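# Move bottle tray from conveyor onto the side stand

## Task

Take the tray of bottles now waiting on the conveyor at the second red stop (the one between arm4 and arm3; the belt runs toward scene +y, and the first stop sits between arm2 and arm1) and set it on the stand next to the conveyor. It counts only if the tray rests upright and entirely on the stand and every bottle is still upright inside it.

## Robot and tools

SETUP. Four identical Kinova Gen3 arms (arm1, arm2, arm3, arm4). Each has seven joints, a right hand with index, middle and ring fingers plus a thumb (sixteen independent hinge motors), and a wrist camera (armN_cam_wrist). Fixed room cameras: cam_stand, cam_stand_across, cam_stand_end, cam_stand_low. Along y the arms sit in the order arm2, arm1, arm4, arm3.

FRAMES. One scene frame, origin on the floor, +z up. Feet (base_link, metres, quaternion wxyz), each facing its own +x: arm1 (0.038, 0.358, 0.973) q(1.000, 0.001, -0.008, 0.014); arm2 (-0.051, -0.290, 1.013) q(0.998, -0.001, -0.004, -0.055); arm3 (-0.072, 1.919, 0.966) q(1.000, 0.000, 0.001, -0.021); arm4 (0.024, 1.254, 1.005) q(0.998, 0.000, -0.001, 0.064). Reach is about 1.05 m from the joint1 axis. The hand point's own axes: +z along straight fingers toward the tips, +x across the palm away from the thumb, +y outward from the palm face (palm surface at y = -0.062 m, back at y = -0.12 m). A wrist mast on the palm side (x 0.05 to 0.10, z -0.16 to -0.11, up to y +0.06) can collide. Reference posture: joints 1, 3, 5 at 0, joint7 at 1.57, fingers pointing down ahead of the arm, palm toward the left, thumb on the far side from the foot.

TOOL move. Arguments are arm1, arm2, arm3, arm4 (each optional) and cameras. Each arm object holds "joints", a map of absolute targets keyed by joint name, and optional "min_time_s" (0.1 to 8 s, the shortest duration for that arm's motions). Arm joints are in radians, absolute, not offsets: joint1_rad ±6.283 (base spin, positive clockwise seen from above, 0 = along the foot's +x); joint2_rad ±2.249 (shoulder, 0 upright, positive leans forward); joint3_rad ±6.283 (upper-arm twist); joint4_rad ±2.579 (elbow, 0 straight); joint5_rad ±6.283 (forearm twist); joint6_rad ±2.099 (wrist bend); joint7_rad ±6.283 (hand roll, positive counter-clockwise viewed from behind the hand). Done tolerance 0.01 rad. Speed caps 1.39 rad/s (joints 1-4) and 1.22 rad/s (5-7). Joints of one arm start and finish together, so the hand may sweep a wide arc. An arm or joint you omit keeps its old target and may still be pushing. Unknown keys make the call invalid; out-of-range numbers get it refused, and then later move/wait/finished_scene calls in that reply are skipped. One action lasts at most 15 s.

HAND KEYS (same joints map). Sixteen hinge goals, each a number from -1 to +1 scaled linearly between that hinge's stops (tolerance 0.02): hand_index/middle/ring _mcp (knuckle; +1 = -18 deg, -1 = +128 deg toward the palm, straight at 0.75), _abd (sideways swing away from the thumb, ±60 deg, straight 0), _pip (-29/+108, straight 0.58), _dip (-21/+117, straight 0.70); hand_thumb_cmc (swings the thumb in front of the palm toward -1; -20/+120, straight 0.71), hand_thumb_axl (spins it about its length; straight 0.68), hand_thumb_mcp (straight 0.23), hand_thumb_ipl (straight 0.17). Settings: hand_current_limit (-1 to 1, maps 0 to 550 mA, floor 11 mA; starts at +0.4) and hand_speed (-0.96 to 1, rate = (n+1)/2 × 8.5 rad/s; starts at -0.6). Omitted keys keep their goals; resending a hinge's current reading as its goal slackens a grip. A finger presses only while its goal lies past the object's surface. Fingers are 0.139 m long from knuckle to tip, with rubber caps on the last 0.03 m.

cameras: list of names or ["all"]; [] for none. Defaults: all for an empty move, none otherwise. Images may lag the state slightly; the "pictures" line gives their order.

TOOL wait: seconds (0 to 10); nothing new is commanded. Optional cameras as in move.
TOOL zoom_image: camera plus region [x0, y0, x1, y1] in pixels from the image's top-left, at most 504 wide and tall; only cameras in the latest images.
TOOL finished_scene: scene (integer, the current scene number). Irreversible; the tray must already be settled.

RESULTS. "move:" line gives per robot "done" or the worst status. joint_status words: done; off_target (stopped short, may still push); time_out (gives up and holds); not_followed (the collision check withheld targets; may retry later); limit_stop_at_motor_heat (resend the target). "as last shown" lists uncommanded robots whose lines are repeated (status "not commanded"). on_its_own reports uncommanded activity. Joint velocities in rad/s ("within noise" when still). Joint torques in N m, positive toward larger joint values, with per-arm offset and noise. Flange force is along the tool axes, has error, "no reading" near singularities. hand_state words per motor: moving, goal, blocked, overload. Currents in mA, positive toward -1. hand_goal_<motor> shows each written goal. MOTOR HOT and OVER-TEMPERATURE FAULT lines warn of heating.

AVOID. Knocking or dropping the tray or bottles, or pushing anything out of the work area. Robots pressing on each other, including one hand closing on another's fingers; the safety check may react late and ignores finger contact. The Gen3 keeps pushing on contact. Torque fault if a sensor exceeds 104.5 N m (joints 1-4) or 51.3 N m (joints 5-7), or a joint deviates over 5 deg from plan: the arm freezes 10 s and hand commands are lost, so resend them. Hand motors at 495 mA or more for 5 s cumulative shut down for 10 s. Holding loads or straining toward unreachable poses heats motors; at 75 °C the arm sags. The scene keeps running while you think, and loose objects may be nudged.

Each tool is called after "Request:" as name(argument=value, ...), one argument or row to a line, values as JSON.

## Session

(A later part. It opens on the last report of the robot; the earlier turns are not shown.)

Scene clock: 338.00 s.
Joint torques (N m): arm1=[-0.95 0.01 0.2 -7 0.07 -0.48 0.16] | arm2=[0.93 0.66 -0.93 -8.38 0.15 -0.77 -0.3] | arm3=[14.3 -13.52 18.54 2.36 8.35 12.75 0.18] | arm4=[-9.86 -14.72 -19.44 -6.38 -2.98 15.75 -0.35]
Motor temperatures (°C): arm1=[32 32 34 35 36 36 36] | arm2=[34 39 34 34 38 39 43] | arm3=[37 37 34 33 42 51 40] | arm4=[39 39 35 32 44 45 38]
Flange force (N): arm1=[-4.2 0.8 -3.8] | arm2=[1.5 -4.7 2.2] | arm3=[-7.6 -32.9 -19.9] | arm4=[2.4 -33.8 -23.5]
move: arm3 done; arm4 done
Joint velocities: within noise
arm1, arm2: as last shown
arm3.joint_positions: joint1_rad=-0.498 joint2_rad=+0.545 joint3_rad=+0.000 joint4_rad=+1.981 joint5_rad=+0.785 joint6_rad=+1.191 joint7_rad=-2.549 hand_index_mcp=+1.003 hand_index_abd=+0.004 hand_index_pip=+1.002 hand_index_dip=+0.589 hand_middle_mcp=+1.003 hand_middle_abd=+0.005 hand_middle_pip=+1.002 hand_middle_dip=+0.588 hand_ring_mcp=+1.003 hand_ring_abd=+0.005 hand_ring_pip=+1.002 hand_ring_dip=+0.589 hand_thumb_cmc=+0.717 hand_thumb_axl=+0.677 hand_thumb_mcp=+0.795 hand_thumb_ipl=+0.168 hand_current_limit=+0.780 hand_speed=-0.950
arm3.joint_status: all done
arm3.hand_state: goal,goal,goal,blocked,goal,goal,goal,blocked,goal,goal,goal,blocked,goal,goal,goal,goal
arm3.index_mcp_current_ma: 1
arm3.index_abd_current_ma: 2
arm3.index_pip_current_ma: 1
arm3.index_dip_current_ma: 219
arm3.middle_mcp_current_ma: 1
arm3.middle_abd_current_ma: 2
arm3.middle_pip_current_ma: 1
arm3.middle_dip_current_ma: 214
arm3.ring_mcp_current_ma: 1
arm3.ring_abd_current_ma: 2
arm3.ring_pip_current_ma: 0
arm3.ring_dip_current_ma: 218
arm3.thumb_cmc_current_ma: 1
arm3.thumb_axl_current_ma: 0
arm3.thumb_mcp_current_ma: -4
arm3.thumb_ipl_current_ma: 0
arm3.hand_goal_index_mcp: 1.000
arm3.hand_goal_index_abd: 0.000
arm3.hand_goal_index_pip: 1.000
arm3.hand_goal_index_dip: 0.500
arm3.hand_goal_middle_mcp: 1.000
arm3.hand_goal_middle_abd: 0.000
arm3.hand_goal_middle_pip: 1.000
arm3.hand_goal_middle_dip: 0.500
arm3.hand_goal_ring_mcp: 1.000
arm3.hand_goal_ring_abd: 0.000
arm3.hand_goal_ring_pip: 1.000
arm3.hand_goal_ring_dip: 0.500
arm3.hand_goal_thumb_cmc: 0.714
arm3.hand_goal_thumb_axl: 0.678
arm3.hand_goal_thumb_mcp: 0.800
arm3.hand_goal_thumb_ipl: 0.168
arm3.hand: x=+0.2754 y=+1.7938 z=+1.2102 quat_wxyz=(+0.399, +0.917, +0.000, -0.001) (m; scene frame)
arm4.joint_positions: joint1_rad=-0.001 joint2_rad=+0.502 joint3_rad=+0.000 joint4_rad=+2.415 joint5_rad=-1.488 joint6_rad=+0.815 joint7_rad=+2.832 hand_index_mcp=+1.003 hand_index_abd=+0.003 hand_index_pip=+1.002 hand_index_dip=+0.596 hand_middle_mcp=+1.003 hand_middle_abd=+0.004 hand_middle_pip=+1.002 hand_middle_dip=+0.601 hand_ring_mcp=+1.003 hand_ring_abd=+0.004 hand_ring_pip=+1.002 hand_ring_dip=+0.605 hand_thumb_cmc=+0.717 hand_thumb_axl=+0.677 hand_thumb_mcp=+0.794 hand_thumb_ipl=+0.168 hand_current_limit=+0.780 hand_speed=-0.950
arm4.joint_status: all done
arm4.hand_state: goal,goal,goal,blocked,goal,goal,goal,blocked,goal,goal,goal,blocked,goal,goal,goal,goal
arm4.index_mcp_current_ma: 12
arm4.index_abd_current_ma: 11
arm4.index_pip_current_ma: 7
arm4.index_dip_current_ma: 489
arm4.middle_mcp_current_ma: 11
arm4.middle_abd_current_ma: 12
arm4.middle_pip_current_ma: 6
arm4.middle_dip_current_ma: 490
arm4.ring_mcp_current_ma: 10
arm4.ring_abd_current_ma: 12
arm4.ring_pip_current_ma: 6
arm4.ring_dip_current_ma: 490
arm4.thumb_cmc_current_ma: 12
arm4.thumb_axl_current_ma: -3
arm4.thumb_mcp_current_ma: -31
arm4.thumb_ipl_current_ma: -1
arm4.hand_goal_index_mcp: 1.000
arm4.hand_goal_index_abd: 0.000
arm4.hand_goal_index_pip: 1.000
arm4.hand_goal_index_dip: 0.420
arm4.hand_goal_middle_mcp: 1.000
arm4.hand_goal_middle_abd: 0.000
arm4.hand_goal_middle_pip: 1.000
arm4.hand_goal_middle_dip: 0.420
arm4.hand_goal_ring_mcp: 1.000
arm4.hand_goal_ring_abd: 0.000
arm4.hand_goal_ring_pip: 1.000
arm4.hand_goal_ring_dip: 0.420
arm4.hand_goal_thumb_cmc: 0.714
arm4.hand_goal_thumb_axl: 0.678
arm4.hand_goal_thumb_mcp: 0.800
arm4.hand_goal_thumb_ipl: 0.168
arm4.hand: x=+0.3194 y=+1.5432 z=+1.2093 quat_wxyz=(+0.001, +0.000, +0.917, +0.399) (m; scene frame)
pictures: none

Request:
move(
  arm4={"joints":{"joint1_rad":-0.1252,"joint2_rad":0.5283,"joint4_rad":2.4669,"joint5_rad":-1.6858,"joint6_rad":0.7933,"joint7_rad":2.9421},"min_time_s":3},
  arm3={"joints":{"joint1_rad":-0.5857,"joint2_rad":0.5614,"joint4_rad":1.9996,"joint5_rad":0.7364,"joint6_rad":1.1996,"joint7_rad":-2.6137},"min_time_s":3},
)

Request:
move(
  arm4={"joints":{"joint1_rad":-0.2561,"joint2_rad":0.6032,"joint4_rad":2.5026,"joint5_rad":-1.9235,"joint6_rad":0.8081,"joint7_rad":3.0955},"min_time_s":3},
  arm3={"joints":{"joint1_rad":-0.6694,"joint2_rad":0.6087,"joint4_rad":2.0068,"joint5_rad":0.6926,"joint6_rad":1.1873,"joint7_rad":-2.6879},"min_time_s":3},
  cameras=["cam_stand","cam_stand_low"],
)

Scene clock: 349.63 s.
Joint torques (N m): arm1=[-0.96 -0.1 0.25 -7 0.08 -0.52 0.12] | arm2=[0.85 0.62 -0.8 -8.29 0.18 -0.72 -0.35] | arm3=[13.72 -12.44 18.02 4.8 7.78 13.35 0.16] | arm4=[-9.42 -16.16 -19.23 -8.91 -1.66 16.26 -0.37]
Motor temperatures (°C): arm1=[32 32 34 35 36 36 36] | arm2=[34 39 34 34 38 39 43] | arm3=[37 37 34 33 42 52 40] | arm4=[39 39 35 32 44 45 38]
Flange force (N): arm1=[-4.4 0.9 -4.0] | arm2=[1.2 -4.4 1.9] | arm3=[-7.6 -32.6 -19.9] | arm4=[3.2 -35.4 -22.5]
move: arm3 done; arm4 done
Joint velocities: within noise
arm1, arm2: as last shown
arm3.joint_positions: joint1_rad=-0.586 joint2_rad=+0.561 joint3_rad=+0.000 joint4_rad=+2.000 joint5_rad=+0.736 joint6_rad=+1.200 joint7_rad=-2.614 hand_index_mcp=+1.003 hand_index_abd=+0.006 hand_index_pip=+1.002 hand_index_dip=+0.589 hand_middle_mcp=+1.003 hand_middle_abd=+0.006 hand_middle_pip=+1.002 hand_middle_dip=+0.588 hand_ring_mcp=+1.003 hand_ring_abd=+0.006 hand_ring_pip=+1.002 hand_ring_dip=+0.589 hand_thumb_cmc=+0.717 hand_thumb_axl=+0.677 hand_thumb_mcp=+0.795 hand_thumb_ipl=+0.168 hand_current_limit=+0.780 hand_speed=-0.950
arm3.joint_status: all done
arm3.hand_state: goal,goal,goal,blocked,goal,goal,goal,blocked,goal,goal,goal,blocked,goal,goal,goal,goal
arm3.index_mcp_current_ma: 1
arm3.index_abd_current_ma: 3
arm3.index_pip_current_ma: 1
arm3.index_dip_current_ma: 219
arm3.middle_mcp_current_ma: 1
arm3.middle_abd_current_ma: 3
arm3.middle_pip_current_ma: 1
arm3.middle_dip_current_ma: 214
arm3.ring_mcp_current_ma: 1
arm3.ring_abd_current_ma: 3
arm3.ring_pip_current_ma: 0
arm3.ring_dip_current_ma: 218
arm3.thumb_cmc_current_ma: 1
arm3.thumb_axl_current_ma: 0
arm3.thumb_mcp_current_ma: -4
arm3.thumb_ipl_current_ma: 0
arm3.hand_goal_index_mcp: 1.000
arm3.hand_goal_index_abd: 0.000
arm3.hand_goal_index_pip: 1.000
arm3.hand_goal_index_dip: 0.500
arm3.hand_goal_middle_mcp: 1.000
arm3.hand_goal_middle_abd: 0.000
arm3.hand_goal_middle_pip: 1.000
arm3.hand_goal_middle_dip: 0.500
arm3.hand_goal_ring_mcp: 1.000
arm3.hand_goal_ring_abd: 0.000
arm3.hand_goal_ring_pip: 1.000
arm3.hand_goal_ring_dip: 0.500
arm3.hand_goal_thumb_cmc: 0.714
arm3.hand_goal_thumb_axl: 0.678
arm3.hand_goal_thumb_mcp: 0.800
arm3.hand_goal_thumb_ipl: 0.168
arm3.hand: x=+0.2579 y=+1.8239 z=+1.2002 quat_wxyz=(+0.399, +0.917, +0.000, -0.001) (m; scene frame)
arm4.joint_positions: joint1_rad=-0.125 joint2_rad=+0.528 joint3_rad=+0.000 joint4_rad=+2.467 joint5_rad=-1.686 joint6_rad=+0.793 joint7_rad=+2.942 hand_index_mcp=+1.003 hand_index_abd=+0.005 hand_index_pip=+1.002 hand_index_dip=+0.596 hand_middle_mcp=+1.003 hand_middle_abd=+0.005 hand_middle_pip=+1.002 hand_middle_dip=+0.601 hand_ring_mcp=+1.003 hand_ring_abd=+0.005 hand_ring_pip=+1.002 hand_ring_dip=+0.605 hand_thumb_cmc=+0.717 hand_thumb_axl=+0.677 hand_thumb_mcp=+0.794 hand_thumb_ipl=+0.168 hand_current_limit=+0.780 hand_speed=-0.950
arm4.joint_status: all done
arm4.hand_state: goal,goal,goal,blocked,goal,goal,goal,blocked,goal,goal,goal,blocked,goal,goal,goal,goal
arm4.index_mcp_current_ma: 12
arm4.index_abd_current_ma: 17
arm4.index_pip_current_ma: 7
arm4.index_dip_current_ma: 490
arm4.middle_mcp_current_ma: 11
arm4.middle_abd_current_ma: 18
arm4.middle_pip_current_ma: 6
arm4.middle_dip_current_ma: 489
arm4.ring_mcp_current_ma: 10
arm4.ring_abd_current_ma: 18
arm4.ring_pip_current_ma: 6
arm4.ring_dip_current_ma: 490
arm4.thumb_cmc_current_ma: 12
arm4.thumb_axl_current_ma: -3
arm4.thumb_mcp_current_ma: -31
arm4.thumb_ipl_current_ma: -1
arm4.hand_goal_index_mcp: 1.000
arm4.hand_goal_index_abd: 0.000
arm4.hand_goal_index_pip: 1.000
arm4.hand_goal_index_dip: 0.420
arm4.hand_goal_middle_mcp: 1.000
arm4.hand_goal_middle_abd: 0.000
arm4.hand_goal_middle_pip: 1.000
arm4.hand_goal_middle_dip: 0.420
arm4.hand_goal_ring_mcp: 1.000
arm4.hand_goal_ring_abd: 0.000
arm4.hand_goal_ring_pip: 1.000
arm4.hand_goal_ring_dip: 0.420
arm4.hand_goal_thumb_cmc: 0.714
arm4.hand_goal_thumb_axl: 0.678
arm4.hand_goal_thumb_mcp: 0.800
arm4.hand_goal_thumb_ipl: 0.168
arm4.hand: x=+0.3017 y=+1.5732 z=+1.1993 quat_wxyz=(+0.001, +0.000, +0.917, +0.399) (m; scene frame)
pictures: none

Scene clock: 352.93 s.
Joint torques (N m): arm1=[-0.94 -0.14 0.22 -7.03 0.08 -0.53 0.13] | arm2=[0.86 0.6 -0.87 -8.35 0.17 -0.74 -0.33] | arm3=[13.5 -11.4 18.08 7.63 7.02 14.21 0.13] | arm4=[-9.1 -18.59 -19.66 -11.57 -0.03 16.82 -0.43]
Motor temperatures (°C): arm1=[32 32 34 35 36 36 36] | arm2=[34 39 34 34 38 39 43] | arm3=[37 36 34 33 42 52 40] | arm4=[39 39 35 32 44 46 38]
Flange force (N): arm1=[-4.5 0.8 -3.9] | arm2=[1.3 -4.6 2.1] | arm3=[-7.6 -32.6 -20.6] | arm4=[4.7 -37.3 -22.5]
move: arm3 done; arm4 done
Joint velocities: within noise
arm1, arm2: as last shown
arm3.joint_positions: joint1_rad=-0.669 joint2_rad=+0.609 joint3_rad=+0.000 joint4_rad=+2.007 joint5_rad=+0.693 joint6_rad=+1.187 joint7_rad=-2.688 hand_index_mcp=+1.003 hand_index_abd=+0.008 hand_index_pip=+1.002 hand_index_dip=+0.589 hand_middle_mcp=+1.003 hand_middle_abd=+0.008 hand_middle_pip=+1.002 hand_middle_dip=+0.588 hand_ring_mcp=+1.003 hand_ring_abd=+0.008 hand_ring_pip=+1.002 hand_ring_dip=+0.589 hand_thumb_cmc=+0.717 hand_thumb_axl=+0.677 hand_thumb_mcp=+0.795 hand_thumb_ipl=+0.168 hand_current_limit=+0.780 hand_speed=-0.950
arm3.joint_status: all done
arm3.hand_state: goal,goal,goal,blocked,goal,goal,goal,blocked,goal,goal,goal,blocked,goal,goal,goal,goal
arm3.index_mcp_current_ma: 1
arm3.index_abd_current_ma: 4
arm3.index_pip_current_ma: 1
arm3.index_dip_current_ma: 219
arm3.middle_mcp_current_ma: 1
arm3.middle_abd_current_ma: 5
arm3.middle_pip_current_ma: 1
arm3.middle_dip_current_ma: 214
arm3.ring_mcp_current_ma: 1
arm3.ring_abd_current_ma: 5
arm3.ring_pip_current_ma: 0
arm3.ring_dip_current_ma: 218
arm3.thumb_cmc_current_ma: 1
arm3.thumb_axl_current_ma: 0
arm3.thumb_mcp_current_ma: -4
arm3.thumb_ipl_current_ma: 0
arm3.hand_goal_index_mcp: 1.000
arm3.hand_goal_index_abd: 0.000
arm3.hand_goal_index_pip: 1.000
arm3.hand_goal_index_dip: 0.500
arm3.hand_goal_middle_mcp: 1.000
arm3.hand_goal_middle_abd: 0.000
arm3.hand_goal_middle_pip: 1.000
arm3.hand_goal_middle_dip: 0.500
arm3.hand_goal_ring_mcp: 1.000
arm3.hand_goal_ring_abd: 0.000
arm3.hand_goal_ring_pip: 1.000
arm3.hand_goal_ring_dip: 0.500
arm3.hand_goal_thumb_cmc: 0.714
arm3.hand_goal_thumb_axl: 0.678
arm3.hand_goal_thumb_mcp: 0.800
arm3.hand_goal_thumb_ipl: 0.168
arm3.hand: x=+0.2429 y=+1.8539 z=+1.1803 quat_wxyz=(+0.399, +0.917, +0.000, -0.001) (m; scene frame)
arm4.joint_positions: joint1_rad=-0.256 joint2_rad=+0.603 joint3_rad=+0.000 joint4_rad=+2.503 joint5_rad=-1.924 joint6_rad=+0.808 joint7_rad=+3.095 hand_index_mcp=+1.003 hand_index_abd=+0.007 hand_index_pip=+1.002 hand_index_dip=+0.600 hand_middle_mcp=+1.003 hand_middle_abd=+0.008 hand_middle_pip=+1.002 hand_middle_dip=+0.601 hand_ring_mcp=+1.003 hand_ring_abd=+0.008 hand_ring_pip=+1.002 hand_ring_dip=+0.605 hand_thumb_cmc=+0.717 hand_thumb_axl=+0.677 hand_thumb_mcp=+0.794 hand_thumb_ipl=+0.168 hand_current_limit=+0.780 hand_speed=-0.950
arm4.joint_status: all done
arm4.hand_state: goal,goal,goal,blocked,goal,goal,goal,blocked,goal,goal,goal,blocked,goal,goal,goal,goal
arm4.index_mcp_current_ma: 12
arm4.index_abd_current_ma: 25
arm4.index_pip_current_ma: 7
arm4.index_dip_current_ma: 489
arm4.middle_mcp_current_ma: 12
arm4.middle_abd_current_ma: 26
arm4.middle_pip_current_ma: 6
arm4.middle_dip_current_ma: 490
arm4.ring_mcp_current_ma: 11
arm4.ring_abd_current_ma: 26
arm4.ring_pip_current_ma: 6
arm4.ring_dip_current_ma: 490
arm4.thumb_cmc_current_ma: 12
arm4.thumb_axl_current_ma: -3
arm4.thumb_mcp_current_ma: -31
arm4.thumb_ipl_current_ma: -1
arm4.hand_goal_index_mcp: 1.000
arm4.hand_goal_index_abd: 0.000
arm4.hand_goal_index_pip: 1.000
arm4.hand_goal_index_dip: 0.420
arm4.hand_goal_middle_mcp: 1.000
arm4.hand_goal_middle_abd: 0.000
arm4.hand_goal_middle_pip: 1.000
arm4.hand_goal_middle_dip: 0.420
arm4.hand_goal_ring_mcp: 1.000
arm4.hand_goal_ring_abd: 0.000
arm4.hand_goal_ring_pip: 1.000
arm4.hand_goal_ring_dip: 0.420
arm4.hand_goal_thumb_cmc: 0.714
arm4.hand_goal_thumb_axl: 0.678
arm4.hand_goal_thumb_mcp: 0.800
arm4.hand_goal_thumb_ipl: 0.168
arm4.hand: x=+0.2869 y=+1.6034 z=+1.1794 quat_wxyz=(+0.001, +0.000, +0.917, +0.399) (m; scene frame)
pictures: cam_stand, cam_stand_low
Images, in order (width x height): cam_stand 896x504, cam_stand_low 896x504.

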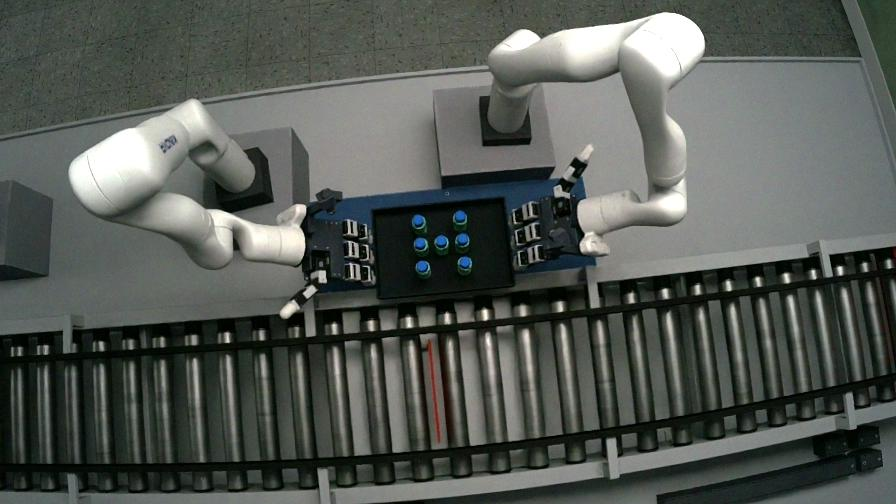

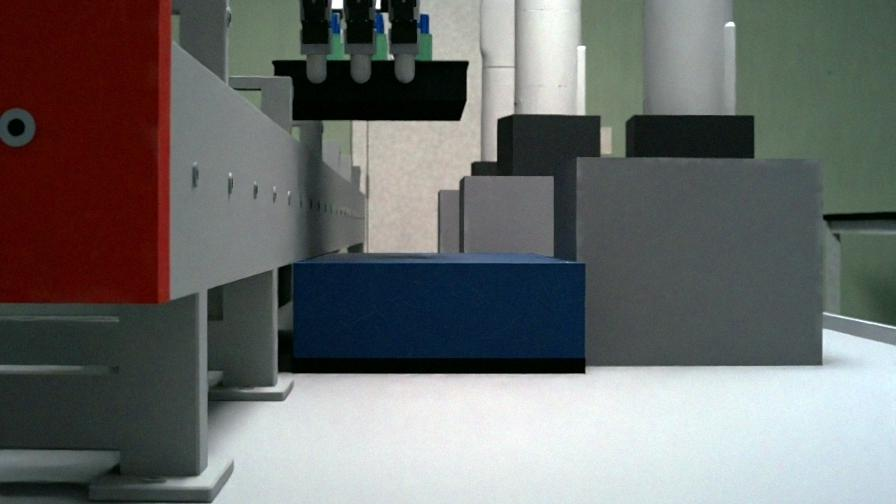

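Request:
move(
  arm4={"joints": {"joint1_rad": -0.3912, "joint2_rad": 0.6839, "joint4_rad": 2.5201, "joint5_rad": -2.1384, "joint6_rad": 0.8527, "joint7_rad": 3.2135}, "min_time_s": 3},
  arm3={"joints": {"joint1_rad": -0.7514, "joint2_rad": 0.6607, "joint4_rad": 2.0013, "joint5_rad": 0.6451, "joint6_rad": 1.1753, "joint7_rad": -2.7525}, "min_time_s": 3},
  cameras=["cam_stand"],
)

Scene clock: 386.37 s.
Joint torques (N m): arm1=[-0.97 -0.05 0.25 -6.96 0.09 -0.53 0.14] | arm2=[0.92 0.58 -0.86 -8.38 0.19 -0.74 -0.33] | arm3=[12.47 -10.68 17.16 9.44 6.04 14.3 0.12] | arm4=[-8.15 -21.09 -19.06 -13.71 1.41 16.28 -0.43]
Motor temperatures (°C): arm1=[32 32 34 35 36 36 36] | arm2=[34 39 34 34 38 39 43] | arm3=[37 36 34 33 42 51 40] | arm4=[39 40 35 32 43 49 38]
Flange force (N): arm1=[-4.4 1.0 -4.1] | arm2=[1.3 -4.6 2.2] | arm3=[-7.7 -30.7 -19.4] | arm4=[5.6 -36.6 -21.7]
move: arm3 done; arm4 done
Joint velocities: within noise
arm1, arm2: as last shown
arm3.joint_positions: joint1_rad=-0.751 joint2_rad=+0.661 joint3_rad=+0.000 joint4_rad=+2.001 joint5_rad=+0.645 joint6_rad=+1.175 joint7_rad=-2.753 hand_index_mcp=+1.003 hand_index_abd=+0.009 hand_index_pip=+1.002 hand_index_dip=+0.589 hand_middle_mcp=+1.003 hand_middle_abd=+0.010 hand_middle_pip=+1.002 hand_middle_dip=+0.588 hand_ring_mcp=+1.003 hand_ring_abd=+0.010 hand_ring_pip=+1.002 hand_ring_dip=+0.589 hand_thumb_cmc=+0.717 hand_thumb_axl=+0.677 hand_thumb_mcp=+0.795 hand_thumb_ipl=+0.168 hand_current_limit=+0.780 hand_speed=-0.950
arm3.joint_status: all done
arm3.hand_state: goal,goal,goal,blocked,goal,goal,goal,blocked,goal,goal,goal,blocked,goal,goal,goal,goal
arm3.index_mcp_current_ma: 1
arm3.index_abd_current_ma: 5
arm3.index_pip_current_ma: 1
arm3.index_dip_current_ma: 219
arm3.middle_mcp_current_ma: 1
arm3.middle_abd_current_ma: 6
arm3.middle_pip_current_ma: 1
arm3.middle_dip_current_ma: 214
arm3.ring_mcp_current_ma: 1
arm3.ring_abd_current_ma: 6
arm3.ring_pip_current_ma: 0
arm3.ring_dip_current_ma: 218
arm3.thumb_cmc_current_ma: 1
arm3.thumb_axl_current_ma: 0
arm3.thumb_mcp_current_ma: -4
arm3.thumb_ipl_current_ma: 0
arm3.hand_goal_index_mcp: 1.000
arm3.hand_goal_index_abd: 0.000
arm3.hand_goal_index_pip: 1.000
arm3.hand_goal_index_dip: 0.500
arm3.hand_goal_middle_mcp: 1.000
arm3.hand_goal_middle_abd: 0.000
arm3.hand_goal_middle_pip: 1.000
arm3.hand_goal_middle_dip: 0.500
arm3.hand_goal_ring_mcp: 1.000
arm3.hand_goal_ring_abd: 0.000
arm3.hand_goal_ring_pip: 1.000
arm3.hand_goal_ring_dip: 0.500
arm3.hand_goal_thumb_cmc: 0.714
arm3.hand_goal_thumb_axl: 0.678
arm3.hand_goal_thumb_mcp: 0.800
arm3.hand_goal_thumb_ipl: 0.168
arm3.hand: x=+0.2279 y=+1.8839 z=+1.1603 quat_wxyz=(+0.399, +0.917, +0.000, -0.001) (m; scene frame)
arm4.joint_positions: joint1_rad=-0.391 joint2_rad=+0.684 joint3_rad=+0.000 joint4_rad=+2.520 joint5_rad=-2.138 joint6_rad=+0.853 joint7_rad=+3.213 hand_index_mcp=+1.003 hand_index_abd=+0.009 hand_index_pip=+1.002 hand_index_dip=+0.600 hand_middle_mcp=+1.003 hand_middle_abd=+0.009 hand_middle_pip=+1.002 hand_middle_dip=+0.601 hand_ring_mcp=+1.003 hand_ring_abd=+0.009 hand_ring_pip=+1.002 hand_ring_dip=+0.605 hand_thumb_cmc=+0.717 hand_thumb_axl=+0.677 hand_thumb_mcp=+0.794 hand_thumb_ipl=+0.168 hand_current_limit=+0.780 hand_speed=-0.950
arm4.joint_status: all done
arm4.hand_state: goal,goal,goal,blocked,goal,goal,goal,blocked,goal,goal,goal,blocked,goal,goal,goal,goal
arm4.index_mcp_current_ma: 12
arm4.index_abd_current_ma: 31
arm4.index_pip_current_ma: 7
arm4.index_dip_current_ma: 489
arm4.middle_mcp_current_ma: 11
arm4.middle_abd_current_ma: 31
arm4.middle_pip_current_ma: 6
arm4.middle_dip_current_ma: 490
arm4.ring_mcp_current_ma: 10
arm4.ring_abd_current_ma: 31
arm4.ring_pip_current_ma: 6
arm4.ring_dip_current_ma: 489
arm4.thumb_cmc_current_ma: 12
arm4.thumb_axl_current_ma: -3
arm4.thumb_mcp_current_ma: -31
arm4.thumb_ipl_current_ma: -1
arm4.hand_goal_index_mcp: 1.000
arm4.hand_goal_index_abd: 0.000
arm4.hand_goal_index_pip: 1.000
arm4.hand_goal_index_dip: 0.420
arm4.hand_goal_middle_mcp: 1.000
arm4.hand_goal_middle_abd: 0.000
arm4.hand_goal_middle_pip: 1.000
arm4.hand_goal_middle_dip: 0.420
arm4.hand_goal_ring_mcp: 1.000
arm4.hand_goal_ring_abd: 0.000
arm4.hand_goal_ring_pip: 1.000
arm4.hand_goal_ring_dip: 0.420
arm4.hand_goal_thumb_cmc: 0.714
arm4.hand_goal_thumb_axl: 0.678
arm4.hand_goal_thumb_mcp: 0.800
arm4.hand_goal_thumb_ipl: 0.168
arm4.hand: x=+0.2720 y=+1.6333 z=+1.1593 quat_wxyz=(+0.001, +0.000, +0.917, +0.399) (m; scene frame)
pictures: cam_stand
Images, in order (width x height): cam_stand 896x504.

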